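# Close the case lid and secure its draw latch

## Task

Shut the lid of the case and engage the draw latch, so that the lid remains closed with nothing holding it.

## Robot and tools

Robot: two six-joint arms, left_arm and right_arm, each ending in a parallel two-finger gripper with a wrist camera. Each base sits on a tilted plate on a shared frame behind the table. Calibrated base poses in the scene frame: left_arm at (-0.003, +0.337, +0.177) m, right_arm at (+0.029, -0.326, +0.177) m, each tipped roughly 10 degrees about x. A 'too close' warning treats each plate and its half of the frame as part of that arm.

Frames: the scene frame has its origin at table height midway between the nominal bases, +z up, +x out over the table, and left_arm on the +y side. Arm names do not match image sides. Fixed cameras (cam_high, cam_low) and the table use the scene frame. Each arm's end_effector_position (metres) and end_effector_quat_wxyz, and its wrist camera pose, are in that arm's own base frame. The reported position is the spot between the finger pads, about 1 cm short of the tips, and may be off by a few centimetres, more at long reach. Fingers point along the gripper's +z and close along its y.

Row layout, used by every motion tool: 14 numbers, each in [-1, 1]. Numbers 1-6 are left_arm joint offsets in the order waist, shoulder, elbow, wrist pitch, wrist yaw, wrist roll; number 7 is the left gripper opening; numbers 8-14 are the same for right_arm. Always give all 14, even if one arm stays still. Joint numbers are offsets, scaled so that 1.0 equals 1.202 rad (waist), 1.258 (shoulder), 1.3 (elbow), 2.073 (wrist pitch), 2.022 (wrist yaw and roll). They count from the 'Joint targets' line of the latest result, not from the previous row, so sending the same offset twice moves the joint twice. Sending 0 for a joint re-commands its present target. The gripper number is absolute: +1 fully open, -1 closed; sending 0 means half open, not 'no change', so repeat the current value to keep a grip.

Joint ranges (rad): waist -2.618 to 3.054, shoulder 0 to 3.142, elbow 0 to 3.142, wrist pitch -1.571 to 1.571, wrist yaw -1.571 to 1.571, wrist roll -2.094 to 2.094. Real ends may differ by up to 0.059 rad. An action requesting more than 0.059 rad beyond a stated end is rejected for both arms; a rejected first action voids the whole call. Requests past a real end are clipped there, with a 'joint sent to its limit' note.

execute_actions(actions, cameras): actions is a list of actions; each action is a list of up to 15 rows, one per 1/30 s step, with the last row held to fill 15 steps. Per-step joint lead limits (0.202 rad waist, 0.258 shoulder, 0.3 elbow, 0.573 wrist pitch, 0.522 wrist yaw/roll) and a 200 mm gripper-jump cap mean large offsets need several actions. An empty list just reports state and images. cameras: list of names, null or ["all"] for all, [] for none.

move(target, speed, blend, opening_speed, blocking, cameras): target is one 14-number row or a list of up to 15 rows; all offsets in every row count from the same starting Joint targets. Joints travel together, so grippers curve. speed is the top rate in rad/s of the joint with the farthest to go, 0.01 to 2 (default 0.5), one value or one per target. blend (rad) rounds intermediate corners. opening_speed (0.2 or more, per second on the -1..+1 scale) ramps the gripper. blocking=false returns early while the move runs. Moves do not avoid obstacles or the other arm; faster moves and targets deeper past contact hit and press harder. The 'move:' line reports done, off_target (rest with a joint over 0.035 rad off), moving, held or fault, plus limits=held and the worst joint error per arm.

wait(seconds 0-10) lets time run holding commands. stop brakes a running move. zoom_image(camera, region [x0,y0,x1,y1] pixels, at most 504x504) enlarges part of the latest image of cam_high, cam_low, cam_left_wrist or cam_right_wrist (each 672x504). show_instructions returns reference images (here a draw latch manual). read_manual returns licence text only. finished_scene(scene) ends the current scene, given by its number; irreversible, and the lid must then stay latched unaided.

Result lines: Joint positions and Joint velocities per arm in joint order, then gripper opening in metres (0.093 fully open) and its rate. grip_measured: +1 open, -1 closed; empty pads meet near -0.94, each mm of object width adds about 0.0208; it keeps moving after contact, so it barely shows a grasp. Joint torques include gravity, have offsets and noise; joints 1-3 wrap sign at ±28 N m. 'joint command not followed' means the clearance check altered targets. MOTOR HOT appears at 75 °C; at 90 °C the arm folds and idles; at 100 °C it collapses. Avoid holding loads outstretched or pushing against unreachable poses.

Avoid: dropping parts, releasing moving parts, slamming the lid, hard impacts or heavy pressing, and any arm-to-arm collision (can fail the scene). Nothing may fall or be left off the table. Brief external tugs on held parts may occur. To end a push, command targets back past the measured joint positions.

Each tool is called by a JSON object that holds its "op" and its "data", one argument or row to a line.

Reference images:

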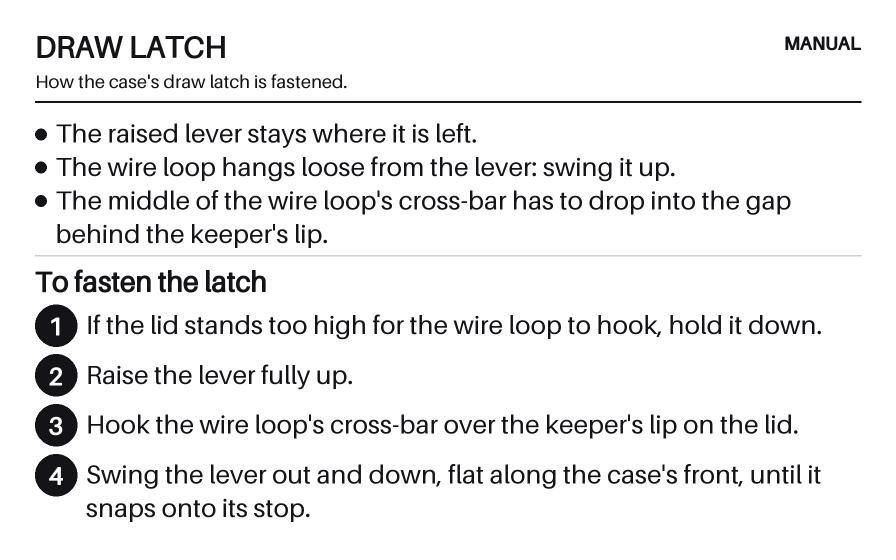

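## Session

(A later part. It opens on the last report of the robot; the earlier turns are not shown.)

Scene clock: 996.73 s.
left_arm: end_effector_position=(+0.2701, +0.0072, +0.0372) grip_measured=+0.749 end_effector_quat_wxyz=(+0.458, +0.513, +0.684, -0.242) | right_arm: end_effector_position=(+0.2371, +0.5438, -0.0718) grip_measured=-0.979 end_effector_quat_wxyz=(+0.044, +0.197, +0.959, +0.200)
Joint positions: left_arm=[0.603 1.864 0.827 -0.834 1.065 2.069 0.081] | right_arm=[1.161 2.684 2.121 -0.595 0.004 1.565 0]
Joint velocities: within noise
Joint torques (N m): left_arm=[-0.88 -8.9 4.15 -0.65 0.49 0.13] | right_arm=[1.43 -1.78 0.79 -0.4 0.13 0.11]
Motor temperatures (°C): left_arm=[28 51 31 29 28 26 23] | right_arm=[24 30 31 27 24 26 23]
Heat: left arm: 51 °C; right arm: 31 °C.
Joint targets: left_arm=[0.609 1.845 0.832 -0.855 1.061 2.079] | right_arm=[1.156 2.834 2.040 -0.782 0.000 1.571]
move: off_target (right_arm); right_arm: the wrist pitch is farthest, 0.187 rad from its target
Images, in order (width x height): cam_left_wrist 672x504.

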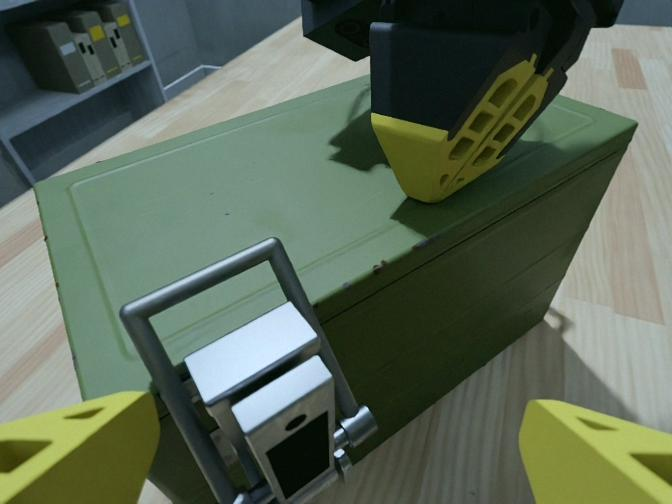

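{"op": "move", "data": {
  "target": [
    [0.06,0.0,0.0,-0.02,-0.02,0,0.75, 0,0,0,0,0,0,-1],
    [0.159,-0.0755,0.0138,-0.0362,-0.0302,0,0.75, 0,0,0,0,0,0,-1]
  ],
  "speed": 0.25,
  "blend": 0.01,
  "cameras": ["cam_left_wrist","cam_right_wrist"]
}}

{"op": "zoom_image", "data": {
  "camera": "cam_left_wrist",
  "region": [200, 160, 500, 460]
}}

Scene clock: 1000.10 s.
left_arm: end_effector_position=(+0.2542, +0.0563, +0.0484) grip_measured=+0.749 end_effector_quat_wxyz=(+0.454, +0.459, +0.739, -0.194) | right_arm: end_effector_position=(+0.2371, +0.5438, -0.0718) grip_measured=-0.979 end_effector_quat_wxyz=(+0.044, +0.197, +0.959, +0.200)
Joint positions: left_arm=[0.795 1.784 0.827 -0.909 1.004 2.069 0.081] | right_arm=[1.161 2.684 2.121 -0.595 0.004 1.565 0]
Joint velocities: within noise
Joint torques (N m): left_arm=[-0.79 -9.99 6.16 -0.71 0.44 0.13] | right_arm=[1.4 -1.77 0.8 -0.4 0.13 0.11]
Motor temperatures (°C): left_arm=[28 51 31 29 28 26 23] | right_arm=[24 30 30 27 24 26 23]
Heat: left arm: 51 °C; right arm: 30 °C.
Joint targets: left_arm=[0.800 1.750 0.850 -0.930 1.000 2.079] | right_arm=[1.156 2.834 2.040 -0.782 0.000 1.571]
move: off_target (right_arm); right_arm: the wrist pitch is farthest, 0.187 rad from its target
Images, in order (width x height): cam_left_wrist 672x504, cam_right_wrist 672x504.

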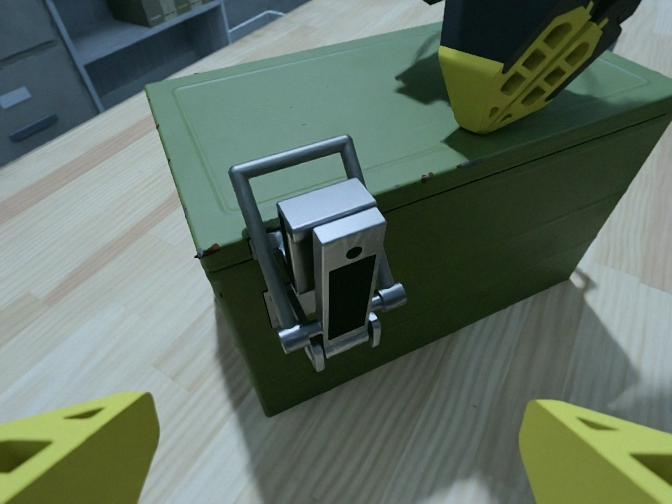

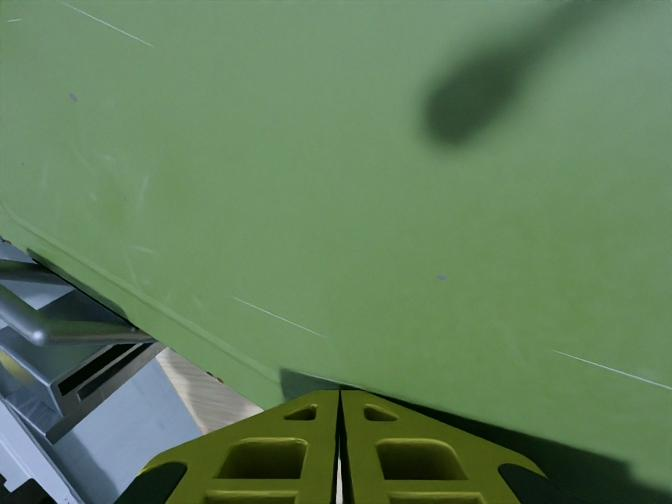

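Scaled by 1.680 from the camera's 672x504 image, which has a finer 960x720 frame.

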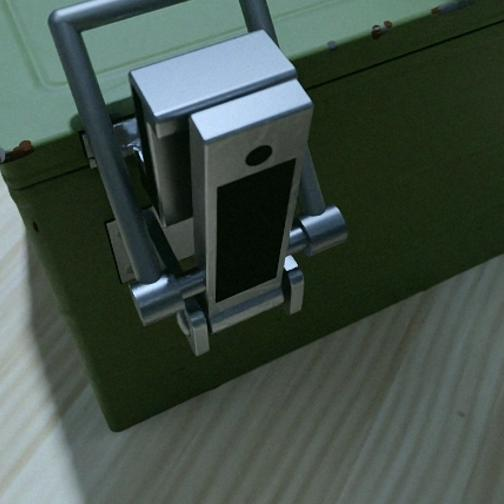

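{"op": "move", "data": {
  "target": [-0.1581,-0.5151,-0.4415,0.3767,-0.0776,-0.5134,-0.1, 0,0,0,0,0,0,-1],
  "speed": 0.6,
  "opening_speed": 1.0
}}

Scene clock: 1039.77 s.
left_arm: end_effector_position=(+0.2465, +0.0201, +0.0528) grip_measured=-0.098 end_effector_quat_wxyz=(+0.462, +0.301, +0.830, -0.078) | right_arm: end_effector_position=(+0.2371, +0.5438, -0.0718) grip_measured=-0.979 end_effector_quat_wxyz=(+0.044, +0.197, +0.959, +0.200)
Joint positions: left_arm=[0.617 1.12 0.285 -0.174 0.847 1.053 0.04] | right_arm=[1.161 2.684 2.121 -0.595 0.004 1.565 0]
Joint velocities: within noise
Joint torques (N m): left_arm=[-1.47 -4.18 5.18 1.55 0.41 -0.11] | right_arm=[1.42 -1.77 0.79 -0.4 0.14 0.11]
Motor temperatures (°C): left_arm=[27 51 31 29 28 26 23] | right_arm=[24 29 30 26 24 26 23]
Heat: left arm: 51 °C; right arm: 30 °C.
Joint targets: left_arm=[0.610 1.102 0.276 -0.149 0.843 1.041] | right_arm=[1.156 2.834 2.040 -0.782 0.000 1.571]
move: off_target (right_arm); right_arm: the wrist pitch is farthest, 0.187 rad from its target

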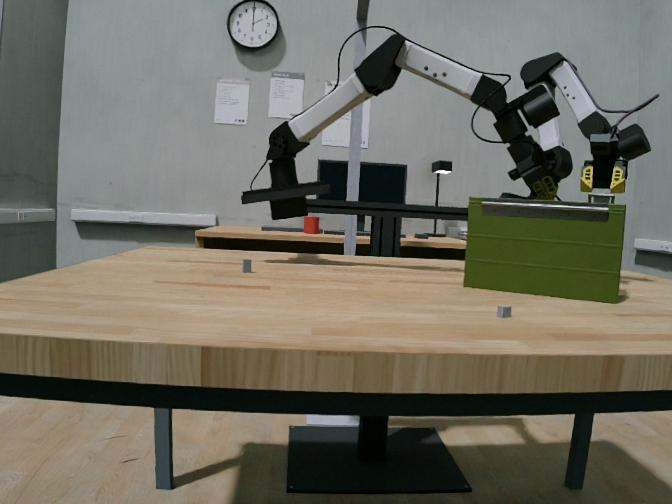

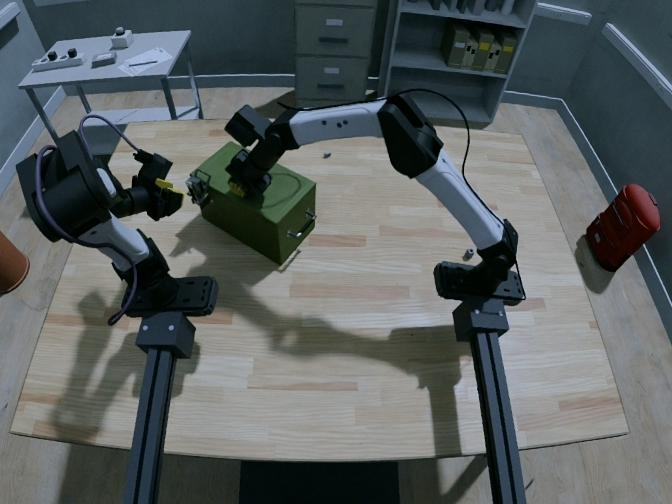

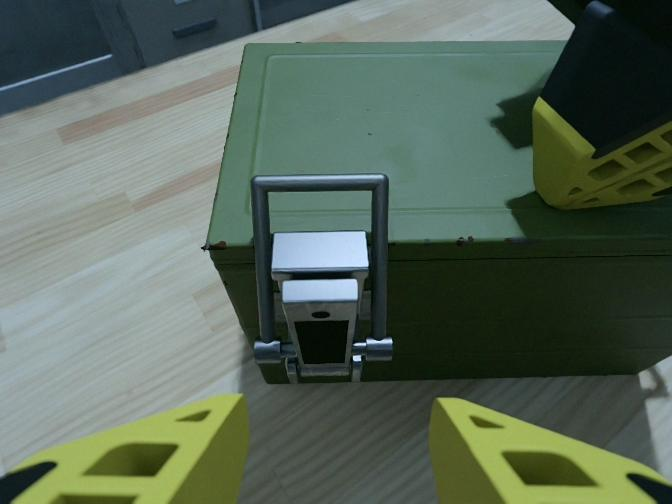

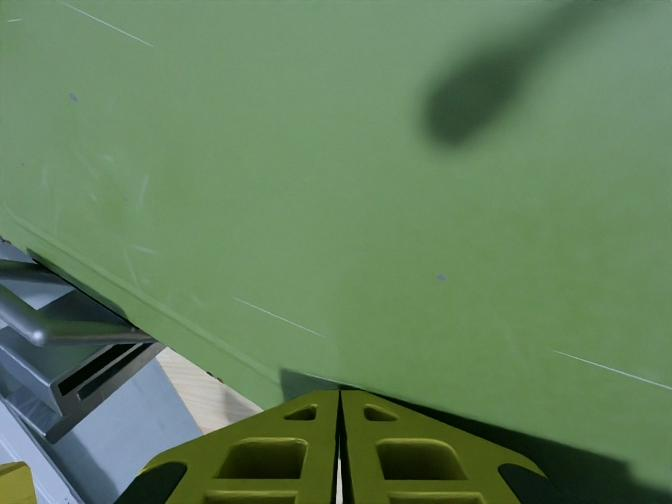

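{"op": "move", "data": {
  "target": [-0.0929,0.1197,-0.0231,0.1271,-0.0344,-0.0614,-0.1, 0,0,0,0,0,0,-1],
  "speed": 0.3,
  "cameras": ["cam_left_wrist"]
}}

Scene clock: 1057.97 s.
left_arm: end_effector_position=(+0.2675, +0.0130, +0.0397) grip_measured=-0.098 end_effector_quat_wxyz=(+0.465, +0.305, +0.828, -0.070) | right_arm: end_effector_position=(+0.2371, +0.5438, -0.0718) grip_measured=-0.979 end_effector_quat_wxyz=(+0.044, +0.197, +0.959, +0.200)
Joint positions: left_arm=[0.506 1.244 0.255 0.088 0.778 0.929 0.04] | right_arm=[1.161 2.684 2.121 -0.595 0.004 1.565 0]
Joint velocities: within noise
Joint torques (N m): left_arm=[-1.52 -2.5 4.72 1.79 0.38 -0.1] | right_arm=[1.4 -1.77 0.79 -0.4 0.14 0.11]
Motor temperatures (°C): left_arm=[27 46 32 31 28 26 23] | right_arm=[24 29 30 26 24 26 23]
Heat: left arm: 46 °C; right arm: 30 °C.
Joint targets: left_arm=[0.499 1.252 0.246 0.114 0.773 0.917] | right_arm=[1.156 2.834 2.040 -0.782 0.000 1.571]
move: off_target (right_arm); right_arm: the wrist pitch is farthest, 0.187 rad from its target
Images, in order (width x height): cam_left_wrist 672x504.

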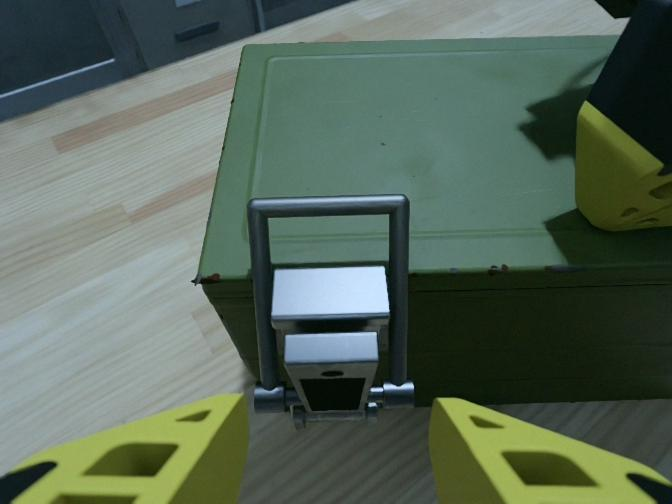

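{"op": "move", "data": {
  "target": [-0.0624,0.0803,-0.0154,0.0849,-0.0227,-0.041,-0.1, 0,0,0,0,0,0,-1],
  "speed": 0.2,
  "cameras": ["cam_left_wrist"]
}}

{"op": "zoom_image", "data": {
  "camera": "cam_left_wrist",
  "region": [200, 200, 480, 504]
}}

Scene clock: 1061.83 s.
left_arm: end_effector_position=(+0.2791, +0.0042, +0.0287) grip_measured=-0.098 end_effector_quat_wxyz=(+0.465, +0.304, +0.828, -0.072) | right_arm: end_effector_position=(+0.2371, +0.5438, -0.0718) grip_measured=-0.979 end_effector_quat_wxyz=(+0.044, +0.197, +0.959, +0.200)
Joint positions: left_arm=[0.431 1.345 0.234 0.263 0.733 0.846 0.04] | right_arm=[1.161 2.684 2.121 -0.595 0.004 1.565 0]
Joint velocities: within noise
Joint torques (N m): left_arm=[-1.66 -2.85 4.25 1.91 0.36 -0.09] | right_arm=[1.4 -1.77 0.8 -0.4 0.14 0.11]
Motor temperatures (°C): left_arm=[27 45 32 31 28 26 23] | right_arm=[24 29 30 26 24 26 23]
Heat: left arm: 45 °C; right arm: 30 °C.
Joint targets: left_arm=[0.423 1.354 0.226 0.290 0.727 0.834] | right_arm=[1.156 2.834 2.040 -0.782 0.000 1.571]
move: off_target (right_arm); right_arm: the wrist pitch is farthest, 0.187 rad from its target
Images, in order (width x height): cam_left_wrist 672x504.

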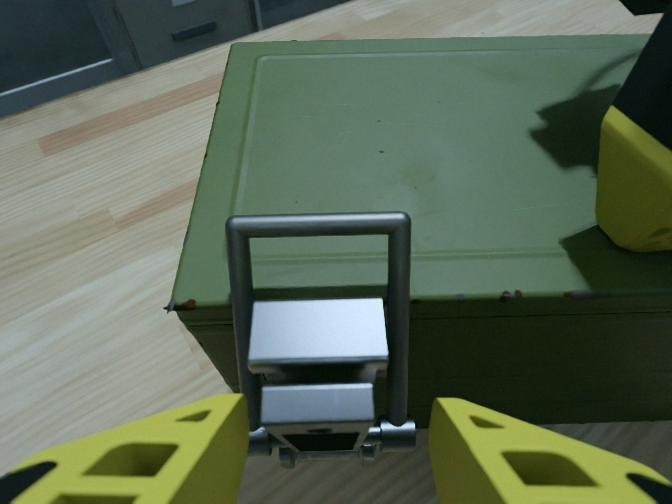

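Scaled by 1.658 from the camera's 672x504 image, which has a finer 960x720 frame.

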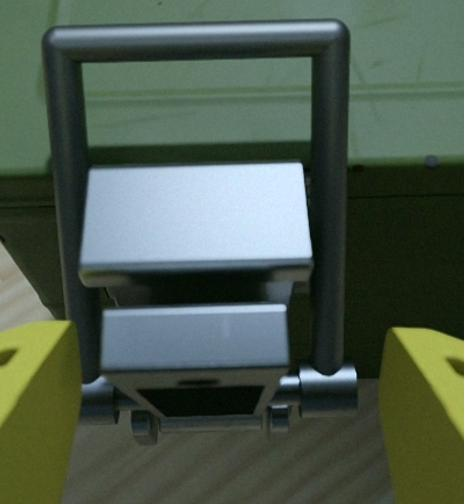

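{"op": "move", "data": {
  "target": [-0.002,0.0262,0.013,0.0106,0.0,0,-0.1, 0,0,0,0,0,0,-1],
  "speed": 0.2,
  "cameras": []
}}

{"op": "move", "data": {
  "target": [0,0,0,0,0,0,-0.65, 0,0,0,0,0,0,-1],
  "opening_speed": 0.5,
  "cameras": ["cam_left_wrist"]
}}

{"op": "zoom_image", "data": {
  "camera": "cam_left_wrist",
  "region": [200, 200, 480, 504]
}}

Scene clock: 1071.47 s.
left_arm: end_effector_position=(+0.2795, +0.0039, +0.0238) grip_measured=-0.098 end_effector_quat_wxyz=(+0.461, +0.303, +0.830, -0.076) | right_arm: end_effector_position=(+0.2371, +0.5438, -0.0718) grip_measured=-0.979 end_effector_quat_wxyz=(+0.044, +0.197, +0.959, +0.200)
Joint positions: left_arm=[0.428 1.378 0.234 0.286 0.732 0.845 0.04] | right_arm=[1.161 2.684 2.121 -0.595 0.004 1.565 0]
Joint velocities: within noise
Joint torques (N m): left_arm=[-1.7 -2.95 5.76 1.89 0.35 -0.11] | right_arm=[1.42 -1.77 0.8 -0.4 0.14 0.11]
Motor temperatures (°C): left_arm=[27 44 31 31 28 26 23] | right_arm=[24 29 30 26 24 26 23]
Heat: left arm: 44 °C; right arm: 30 °C.
Joint targets: left_arm=[0.421 1.387 0.243 0.312 0.727 0.834] | right_arm=[1.156 2.834 2.040 -0.782 0.000 1.571]
move: off_target (right_arm); right_arm: the wrist pitch is farthest, 0.187 rad from its target
No camera images: "cameras" was empty.

Scene clock: 1072.77 s.
left_arm: end_effector_position=(+0.2821, +0.0075, +0.0246) grip_measured=-0.627 end_effector_quat_wxyz=(+0.463, +0.301, +0.831, -0.065) | right_arm: end_effector_position=(+0.2371, +0.5438, -0.0718) grip_measured=-0.979 end_effector_quat_wxyz=(+0.044, +0.197, +0.959, +0.200)
Joint positions: left_arm=[0.428 1.378 0.234 0.303 0.714 0.839 0.015] | right_arm=[1.161 2.684 2.121 -0.595 0.004 1.565 0]
Joint velocities: within noise
Joint torques (N m): left_arm=[-1.7 -2.96 5.81 1.72 0.53 -0.04] | right_arm=[1.4 -1.78 0.8 -0.4 0.14 0.11]
Motor temperatures (°C): left_arm=[27 44 32 31 28 26 23] | right_arm=[24 29 30 26 24 26 23]
Heat: left arm: 44 °C; right arm: 30 °C.
Joint targets: left_arm=[0.421 1.387 0.243 0.312 0.728 0.834] | right_arm=[1.156 2.834 2.040 -0.782 0.000 1.571]
move: off_target (right_arm); right_arm: the wrist pitch is farthest, 0.187 rad from its target
Images, in order (width x height): cam_left_wrist 672x504.

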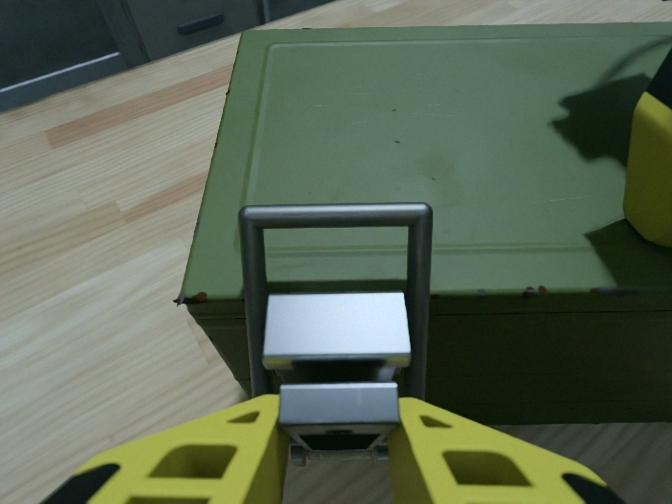

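Scaled by 1.658 from the camera's 672x504 image, which has a finer 960x720 frame.

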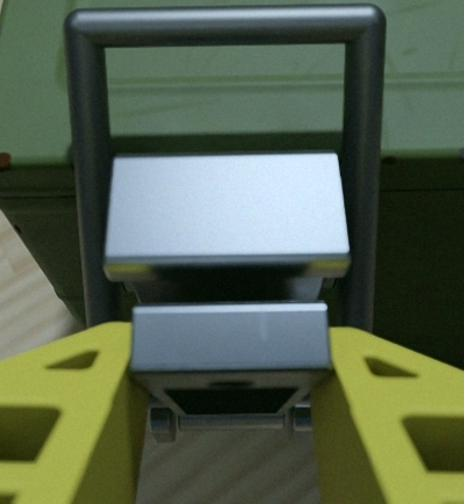

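{"op": "move", "data": {
  "target": [0,0,0,0,0,0,-0.95, 0,0,0,0,0,0,-1],
  "opening_speed": 1.0,
  "cameras": []
}}

{"op": "move", "data": {
  "target": [0.0616,-0.0231,-0.0123,-0.042,0.0183,0.0376,-0.95, 0,0,0,0,0,0,-1],
  "speed": 0.1,
  "cameras": ["cam_left_wrist"]
}}

Scene clock: 1094.50 s.
left_arm: end_effector_position=(+0.2821, +0.0075, +0.0246) grip_measured=-0.627 end_effector_quat_wxyz=(+0.463, +0.301, +0.831, -0.065) | right_arm: end_effector_position=(+0.2371, +0.5438, -0.0718) grip_measured=-0.979 end_effector_quat_wxyz=(+0.044, +0.197, +0.959, +0.200)
Joint positions: left_arm=[0.428 1.378 0.234 0.303 0.714 0.839 0.015] | right_arm=[1.161 2.684 2.121 -0.595 0.004 1.565 0]
Joint velocities: within noise
Joint torques (N m): left_arm=[-1.68 -2.96 5.83 1.71 0.53 -0.03] | right_arm=[1.42 -1.78 0.8 -0.4 0.14 0.11]
Motor temperatures (°C): left_arm=[27 41 32 32 28 26 24] | right_arm=[24 29 29 26 24 26 23]
Heat: left arm: 41 °C; right arm: 29 °C.
Joint targets: left_arm=[0.421 1.387 0.243 0.312 0.728 0.834] | right_arm=[1.156 2.834 2.040 -0.782 0.000 1.571]
move: off_target (right_arm); right_arm: the wrist pitch is farthest, 0.187 rad from its target
No camera images: "cameras" was empty.

Scene clock: 1095.73 s.
left_arm: end_effector_position=(+0.2761, +0.0136, +0.0237) grip_measured=-0.627 end_effector_quat_wxyz=(+0.465, +0.301, +0.830, -0.070) | right_arm: end_effector_position=(+0.2371, +0.5438, -0.0718) grip_measured=-0.979 end_effector_quat_wxyz=(+0.044, +0.197, +0.959, +0.200)
Joint positions: left_arm=[0.482 1.378 0.234 0.266 0.76 0.891 0.015] | right_arm=[1.161 2.684 2.121 -0.595 0.004 1.565 0]
Joint velocities: within noise
Joint torques (N m): left_arm=[0.05 -5.55 4.11 1.03 0.47 0.22] | right_arm=[1.42 -1.77 0.8 -0.4 0.14 0.11]
Motor temperatures (°C): left_arm=[27 41 32 32 28 26 24] | right_arm=[24 29 29 26 24 26 23]
Heat: left arm: 41 °C; right arm: 29 °C.
Joint targets: left_arm=[0.495 1.358 0.227 0.225 0.764 0.910] | right_arm=[1.156 2.834 2.040 -0.782 0.000 1.571]
move: off_target (left_arm, right_arm); left_arm: the wrist pitch is farthest, 0.041 rad from its target; right_arm: the wrist pitch is farthest, 0.187 rad from its target
Images, in order (width x height): cam_left_wrist 672x504.

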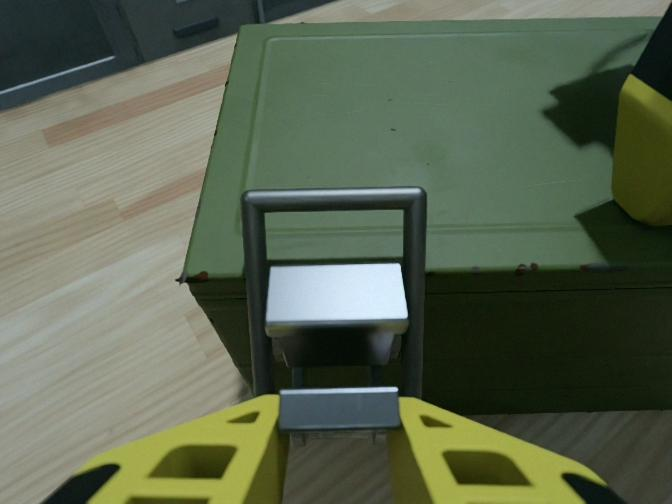

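{"op": "move", "data": {
  "target": [
    [0.0591,-0.0024,-0.0054,-0.0217,0.0203,0.0371,-0.95, 0,0,0,0,0,0,-1],
    [0.1431,0.0429,-0.0108,-0.0338,0.048,0.0989,-0.95, 0,0,0,0,0,0,-1]
  ],
  "speed": 0.12,
  "blend": 0.01,
  "cameras": ["cam_left_wrist","cam_right_wrist"]
}}

Scene clock: 1100.90 s.
left_arm: end_effector_position=(+0.2548, +0.0300, +0.0157) grip_measured=-0.627 end_effector_quat_wxyz=(+0.473, +0.308, +0.822, -0.072) | right_arm: end_effector_position=(+0.2359, +0.5454, -0.0721) grip_measured=-0.979 end_effector_quat_wxyz=(+0.041, +0.196, +0.959, +0.203)
Joint positions: left_arm=[0.646 1.407 0.223 0.173 0.877 1.094 0.015] | right_arm=[1.161 2.685 2.121 -0.59 -0.004 1.565 0]
Joint velocities: within noise
Joint torques (N m): left_arm=[0.83 -3.26 3.32 1.01 0.33 0.19] | right_arm=[1.4 -1.96 0.8 -0.46 0.23 0.11]
Motor temperatures (°C): left_arm=[27 41 32 31 28 26 24] | right_arm=[24 29 29 26 24 26 23]
Heat: left arm: 41 °C; right arm: 29 °C.
Joint targets: left_arm=[0.667 1.411 0.213 0.155 0.861 1.110] | right_arm=[1.156 2.834 2.040 -0.782 0.000 1.571]
move: off_target (right_arm); right_arm: the wrist pitch is farthest, 0.192 rad from its target
Images, in order (width x height): cam_left_wrist 672x504, cam_right_wrist 672x504.

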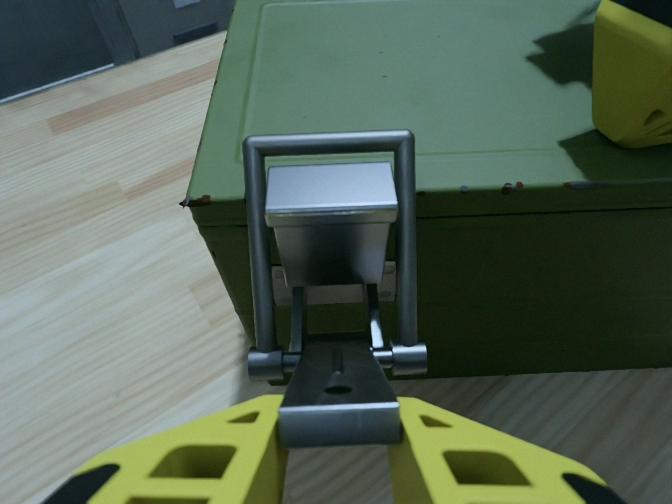

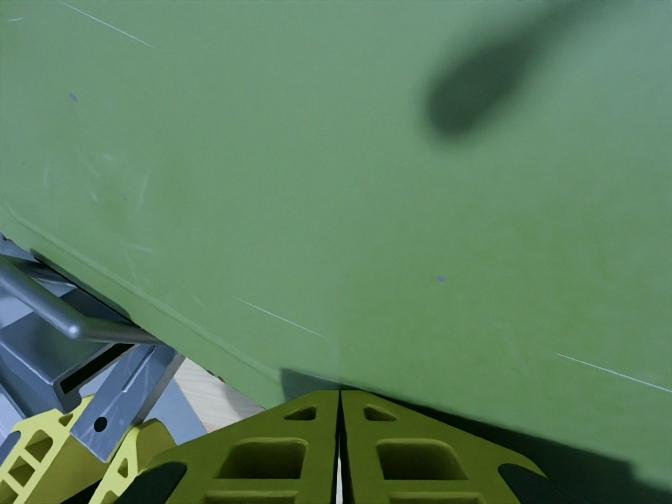

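{"op": "move", "data": {
  "target": [0.0641,0.0922,-0.0023,0.0241,0.0188,0.0519,-0.95, 0,0,0,0,0,0,-1],
  "speed": 0.12,
  "cameras": ["cam_left_wrist","cam_right_wrist"]
}}

Scene clock: 1104.97 s.
left_arm: end_effector_position=(+0.2486, +0.0354, +0.0094) grip_measured=-0.627 end_effector_quat_wxyz=(+0.495, +0.311, +0.807, -0.083) | right_arm: end_effector_position=(+0.2359, +0.5454, -0.0721) grip_measured=-0.979 end_effector_quat_wxyz=(+0.041, +0.196, +0.959, +0.203)
Joint positions: left_arm=[0.73 1.511 0.223 0.203 0.975 1.204 0.015] | right_arm=[1.161 2.685 2.121 -0.59 -0.004 1.565 0]
Joint velocities: within noise
Joint torques (N m): left_arm=[0.28 -2.54 2.24 1.08 -0.22 0.13] | right_arm=[1.4 -1.95 0.8 -0.46 0.23 0.11]
Motor temperatures (°C): left_arm=[27 41 32 31 28 26 25] | right_arm=[24 29 29 26 24 26 23]
Heat: left arm: 41 °C; right arm: 29 °C.
Joint targets: left_arm=[0.744 1.527 0.210 0.205 0.899 1.215] | right_arm=[1.156 2.834 2.040 -0.782 0.000 1.571]
move: off_target (left_arm, right_arm); left_arm: the wrist yaw is farthest, 0.076 rad from its target; right_arm: the wrist pitch is farthest, 0.192 rad from its target
Images, in order (width x height): cam_left_wrist 672x504, cam_right_wrist 672x504.

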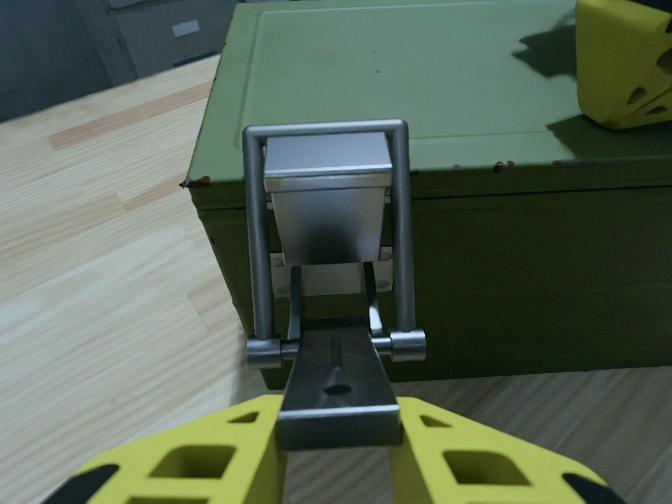

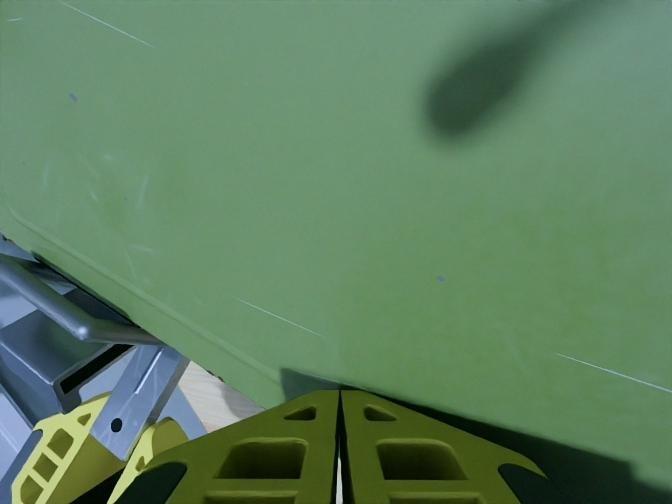

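{"op": "move", "data": {
  "target": [0.0341,0.1494,-0.0031,0.0748,0.0079,0.0321,-0.95, 0,0,0,0,0,0,-1],
  "speed": 0.12,
  "cameras": ["cam_left_wrist","cam_right_wrist"]
}}

Scene clock: 1127.17 s.
left_arm: end_effector_position=(+0.2497, +0.0388, +0.0040) grip_measured=-0.627 end_effector_quat_wxyz=(+0.536, +0.312, +0.779, -0.093) | right_arm: end_effector_position=(+0.2368, +0.5470, -0.0722) grip_measured=-0.979 end_effector_quat_wxyz=(+0.042, +0.196, +0.958, +0.207)
Joint positions: left_arm=[0.789 1.683 0.218 0.366 1.096 1.261 0.015] | right_arm=[1.161 2.687 2.121 -0.58 -0.004 1.565 0]
Joint velocities: within noise
Joint torques (N m): left_arm=[-1.29 -1.68 1.21 0.93 -1.21 0.23] | right_arm=[1.4 -2.15 0.81 -0.56 0.23 0.11]
Motor temperatures (°C): left_arm=[27 40 31 31 28 26 25] | right_arm=[24 29 29 25 24 26 23]
Heat: left arm: 40 °C; right arm: 29 °C.
Joint targets: left_arm=[0.785 1.715 0.206 0.360 0.915 1.280] | right_arm=[1.156 2.835 2.040 -0.782 0.000 1.571]
move: off_target (left_arm, right_arm); left_arm: the wrist yaw is farthest, 0.181 rad from its target; right_arm: the wrist pitch is farthest, 0.202 rad from its target
Images, in order (width x height): cam_left_wrist 672x504, cam_right_wrist 672x504.

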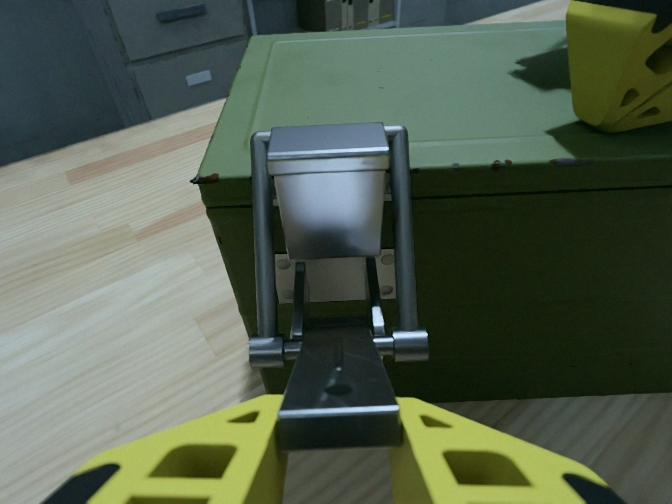

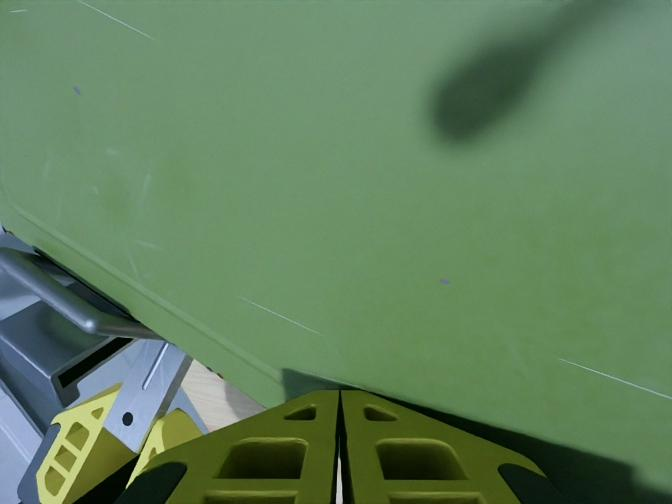

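{"op": "zoom_image", "data": {
  "camera": "cam_left_wrist",
  "region": [200, 90, 460, 400]
}}

{"op": "zoom_image", "data": {
  "camera": "cam_right_wrist",
  "region": [0, 220, 240, 470]
}}

Scaled by 1.626 from the camera's 672x504 image, which has a finer 960x720 frame.

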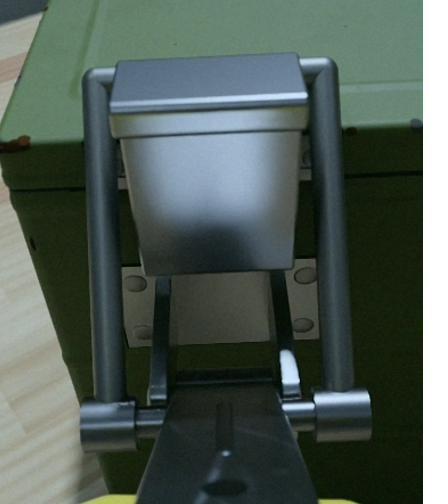

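Scaled by 2.016 from the camera's 672x504 image, which has a finer 960x720 frame.

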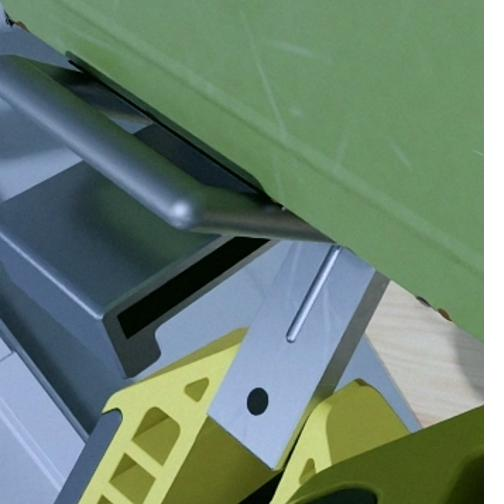

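{"op": "move", "data": {
  "target": [0,0,0,0,0,0,-0.1, 0,0,0,0,0,0,-1],
  "opening_speed": 1.5,
  "cameras": ["cam_left_wrist"]
}}

Scene clock: 1172.50 s.
left_arm: end_effector_position=(+0.2427, +0.0541, -0.0238) grip_measured=-0.102 end_effector_quat_wxyz=(+0.472, +0.302, +0.826, -0.055) | right_arm: end_effector_position=(+0.2371, +0.5472, -0.0723) grip_measured=-0.979 end_effector_quat_wxyz=(+0.043, +0.196, +0.958, +0.207)
Joint positions: left_arm=[0.788 1.707 0.212 0.366 0.92 1.269 0.04] | right_arm=[1.161 2.687 2.121 -0.578 -0.002 1.565 0]
Joint velocities: within noise
Joint torques (N m): left_arm=[-1.24 -3.88 1.55 0.92 0.46 0.14] | right_arm=[1.4 -2.19 0.81 -0.57 0.21 0.11]
Motor temperatures (°C): left_arm=[27 38 29 30 30 26 26] | right_arm=[24 29 29 25 24 26 23]
Heat: left arm: 38 °C; right arm: 29 °C.
Joint targets: left_arm=[0.785 1.715 0.206 0.360 0.915 1.280] | right_arm=[1.156 2.834 2.040 -0.782 0.000 1.571]
move: off_target (right_arm); right_arm: the wrist pitch is farthest, 0.204 rad from its target
Images, in order (width x height): cam_left_wrist 672x504.

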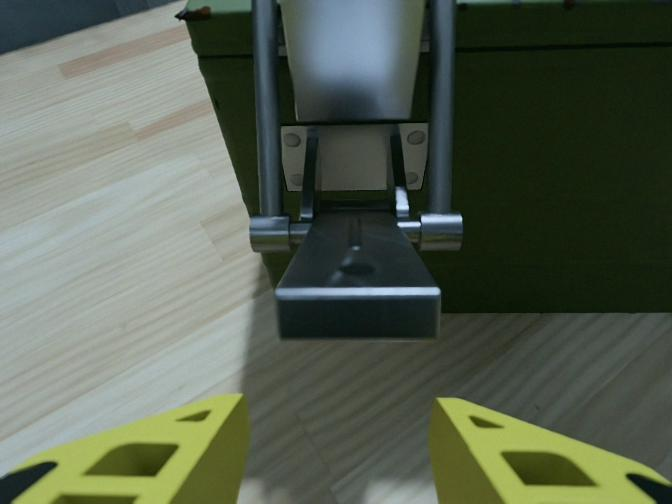

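{"op": "move", "data": {
  "target": [0.2363,-0.1892,0.0808,-0.3435,0.0371,0.2225,-0.1, 0,0,0,0,0,0,-1],
  "speed": 0.4,
  "cameras": ["cam_left_wrist"]
}}

Scene clock: 1186.30 s.
left_arm: end_effector_position=(+0.1946, +0.0626, +0.0010) grip_measured=-0.102 end_effector_quat_wxyz=(+0.464, +0.290, +0.834, -0.072) | right_arm: end_effector_position=(+0.2371, +0.5472, -0.0723) grip_measured=-0.979 end_effector_quat_wxyz=(+0.043, +0.196, +0.958, +0.207)
Joint positions: left_arm=[1.063 1.5 0.292 -0.334 0.977 1.718 0.04] | right_arm=[1.161 2.687 2.121 -0.578 -0.002 1.565 0]
Joint velocities: within noise
Joint torques (N m): left_arm=[-0.21 -5.71 4.81 -0.07 0.66 0.14] | right_arm=[1.39 -2.21 0.81 -0.58 0.21 0.1]
Motor temperatures (°C): left_arm=[27 39 29 30 29 26 25] | right_arm=[24 29 29 25 24 26 23]
Heat: left arm: 39 °C; right arm: 29 °C.
Joint targets: left_arm=[1.069 1.478 0.311 -0.352 0.990 1.730] | right_arm=[1.156 2.834 2.040 -0.782 0.000 1.571]
move: off_target (right_arm); right_arm: the wrist pitch is farthest, 0.204 rad from its target
Images, in order (width x height): cam_left_wrist 672x504.

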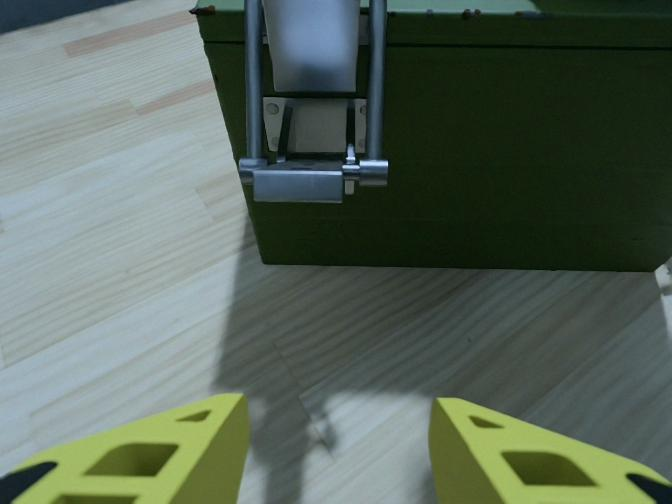

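{"op": "move", "data": {
  "target": [-0.3735,-0.2051,0.1169,-0.0666,-0.2423,-0.6182,-0.1, 0,0,0,0,0,0,-1],
  "speed": 0.8,
  "cameras": []
}}

{"op": "move", "data": {
  "target": [-0.371,0.0668,0.1177,-0.069,-0.2433,-0.6182,-1, 0,0,0,0,0,0,-1],
  "speed": 0.8
}}

Scene clock: 1192.80 s.
left_arm: end_effector_position=(+0.2178, +0.0571, +0.0157) grip_measured=-0.102 end_effector_quat_wxyz=(+0.249, -0.030, +0.958, -0.137) | right_arm: end_effector_position=(+0.2371, +0.5472, -0.0723) grip_measured=-0.979 end_effector_quat_wxyz=(+0.043, +0.196, +0.958, +0.207)
Joint positions: left_arm=[0.627 1.24 0.434 -0.478 0.506 0.491 0.04] | right_arm=[1.161 2.687 2.121 -0.578 -0.002 1.565 0]
Joint velocities: within noise
Joint torques (N m): left_arm=[-1.54 -5.34 8.53 0.69 0.31 -0.06] | right_arm=[1.42 -2.19 0.81 -0.58 0.21 0.11]
Motor temperatures (°C): left_arm=[27 39 30 29 29 26 25] | right_arm=[24 29 29 25 24 26 23]
Heat: left arm: 39 °C; right arm: 29 °C.
Joint targets: left_arm=[0.620 1.219 0.463 -0.490 0.501 0.480] | right_arm=[1.156 2.834 2.040 -0.782 0.000 1.571]
move: off_target (right_arm); right_arm: the wrist pitch is farthest, 0.204 rad from its target
No camera images: "cameras" was empty.

Scene clock: 1195.23 s.
left_arm: end_effector_position=(+0.2269, +0.0387, +0.0176) grip_measured=-0.991 end_effector_quat_wxyz=(+0.112, -0.449, +0.886, -0.042) | right_arm: end_effector_position=(+0.2371, +0.5472, -0.0723) grip_measured=-0.979 end_effector_quat_wxyz=(+0.043, +0.196, +0.958, +0.207)
Joint positions: left_arm=[0.181 1.294 0.583 -0.621 0.017 -0.759 0] | right_arm=[1.161 2.687 2.121 -0.578 -0.002 1.565 0]
Joint velocities: within noise
Joint torques (N m): left_arm=[-1.74 -3.07 9.46 0.73 0 -0.08] | right_arm=[1.4 -2.19 0.81 -0.58 0.21 0.1]
Motor temperatures (°C): left_arm=[27 39 30 29 29 26 25] | right_arm=[24 29 29 25 24 26 23]
Heat: left arm: 39 °C; right arm: 29 °C.
Joint targets: left_arm=[0.174 1.303 0.616 -0.633 0.009 -0.770] | right_arm=[1.156 2.834 2.040 -0.782 0.000 1.571]
move: off_target (right_arm); right_arm: the wrist pitch is farthest, 0.204 rad from its target

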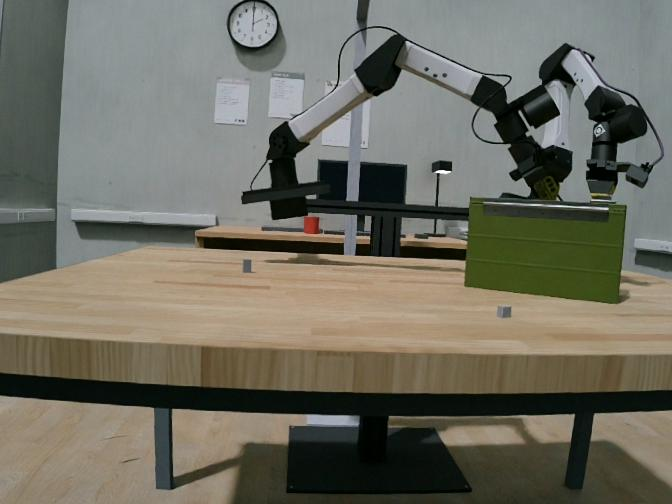

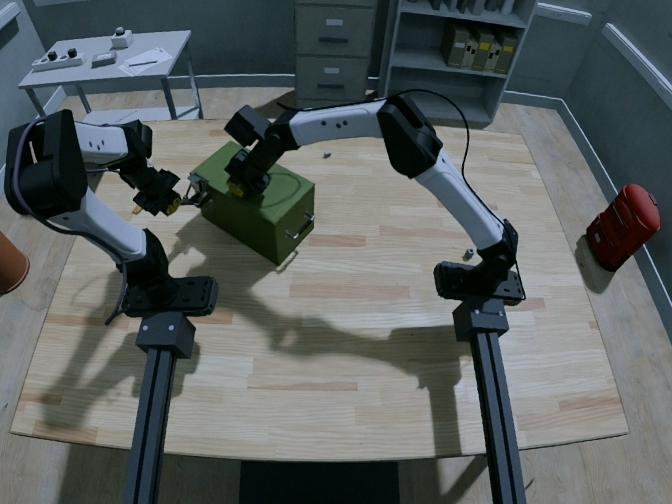

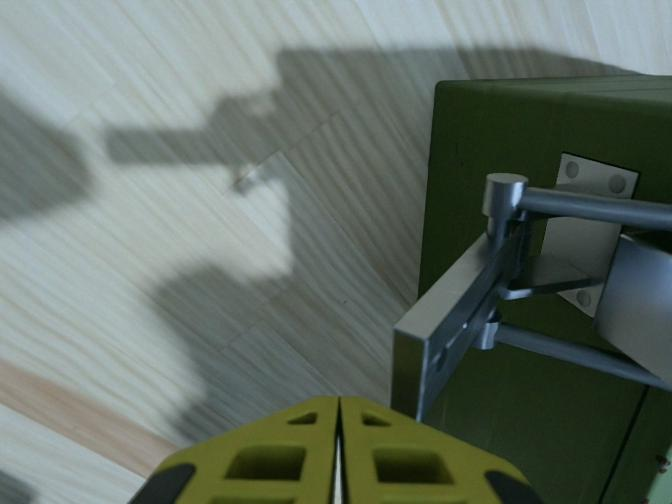

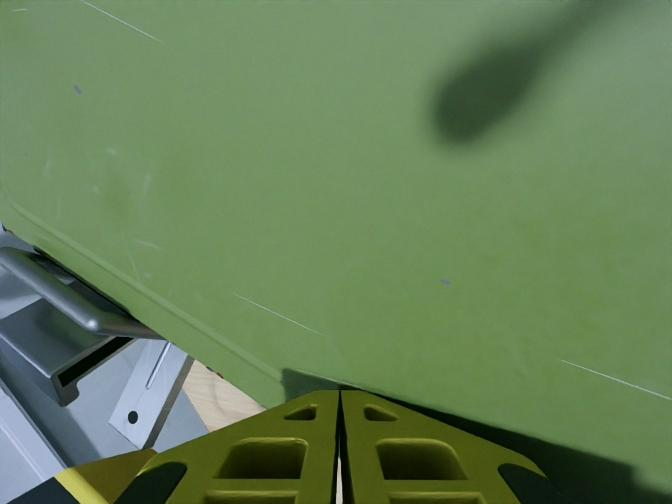

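{"op": "move", "data": {
  "target": [
    [0.0033,-0.058,0.0223,-0.0492,0,0.002,-1, 0,0,0,0,0,0,-1],
    [-0.0341,0.0016,0.03,-0.0178,-0.0045,-0.0203,-1, 0,0,0,0,0,0,-1]
  ],
  "speed": 0.2,
  "blend": 0.01,
  "cameras": ["cam_left_wrist","cam_right_wrist"]
}}

Scene clock: 1217.90 s.
left_arm: end_effector_position=(+0.2240, +0.0303, +0.0237) grip_measured=-0.991 end_effector_quat_wxyz=(+0.094, -0.450, +0.887, -0.036) | right_arm: end_effector_position=(+0.2371, +0.5472, -0.0723) grip_measured=-0.979 end_effector_quat_wxyz=(+0.043, +0.196, +0.958, +0.207)
Joint positions: left_arm=[0.141 1.298 0.621 -0.692 0.008 -0.8 0] | right_arm=[1.161 2.687 2.121 -0.578 -0.002 1.565 0]
Joint velocities: within noise
Joint torques (N m): left_arm=[-1.81 -3.19 9.62 1.1 -0.01 -0.09] | right_arm=[1.39 -2.21 0.81 -0.58 0.21 0.1]
Motor temperatures (°C): left_arm=[27 38 33 29 28 26 24] | right_arm=[24 28 29 25 24 26 23]
Heat: left arm: 38 °C; right arm: 29 °C.
Joint targets: left_arm=[0.133 1.305 0.655 -0.670 0.000 -0.811] | right_arm=[1.156 2.834 2.040 -0.782 0.000 1.571]
move: off_target (right_arm); right_arm: the wrist pitch is farthest, 0.204 rad from its target
Images, in order (width x height): cam_left_wrist 672x504, cam_right_wrist 672x504.

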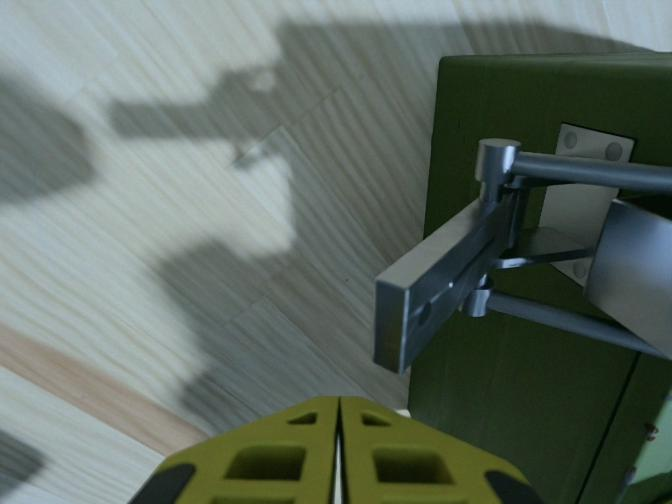

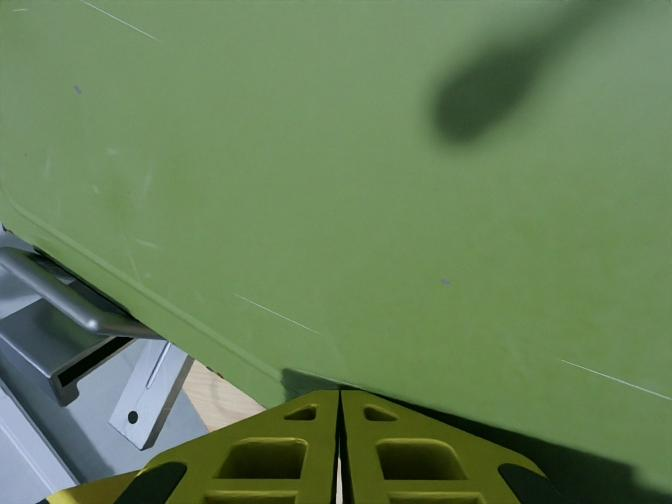

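{"op": "move", "data": {
  "target": [0,0.0119,0.0292,0.0145,0,0,-1, 0,0,0,0,0,0,-1],
  "speed": 0.1,
  "cameras": ["cam_left_wrist"]
}}

Scene clock: 1225.53 s.
left_arm: end_effector_position=(+0.2429, +0.0331, +0.0336) grip_measured=-0.991 end_effector_quat_wxyz=(+0.120, -0.449, +0.884, -0.045) | right_arm: end_effector_position=(+0.2371, +0.5472, -0.0723) grip_measured=-0.979 end_effector_quat_wxyz=(+0.043, +0.196, +0.958, +0.207)
Joint positions: left_arm=[0.141 1.311 0.66 -0.663 0.007 -0.801 0] | right_arm=[1.161 2.687 2.121 -0.578 -0.002 1.565 0]
Joint velocities: within noise
Joint torques (N m): left_arm=[-1.84 -3.32 9.77 1.19 -0.01 -0.07] | right_arm=[1.4 -2.21 0.81 -0.57 0.21 0.11]
Motor temperatures (°C): left_arm=[27 38 34 29 28 26 24] | right_arm=[24 28 29 25 24 26 23]
Heat: left arm: 38 °C; right arm: 29 °C.
Joint targets: left_arm=[0.133 1.320 0.693 -0.640 -0.001 -0.811] | right_arm=[1.156 2.834 2.040 -0.782 0.000 1.571]
move: off_target (right_arm); right_arm: the wrist pitch is farthest, 0.204 rad from its target
Images, in order (width x height): cam_left_wrist 672x504.

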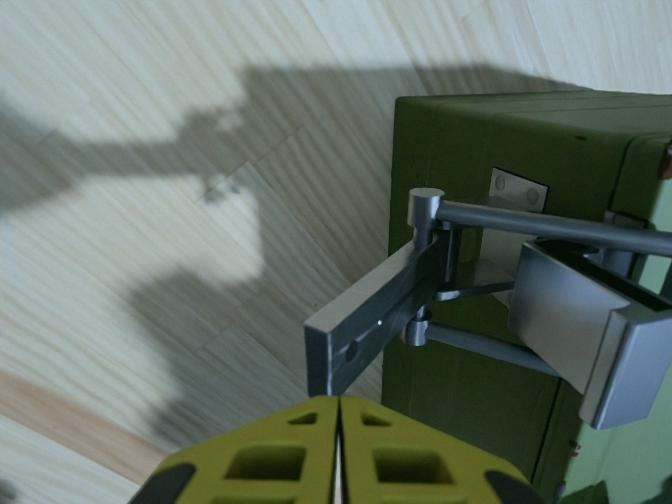

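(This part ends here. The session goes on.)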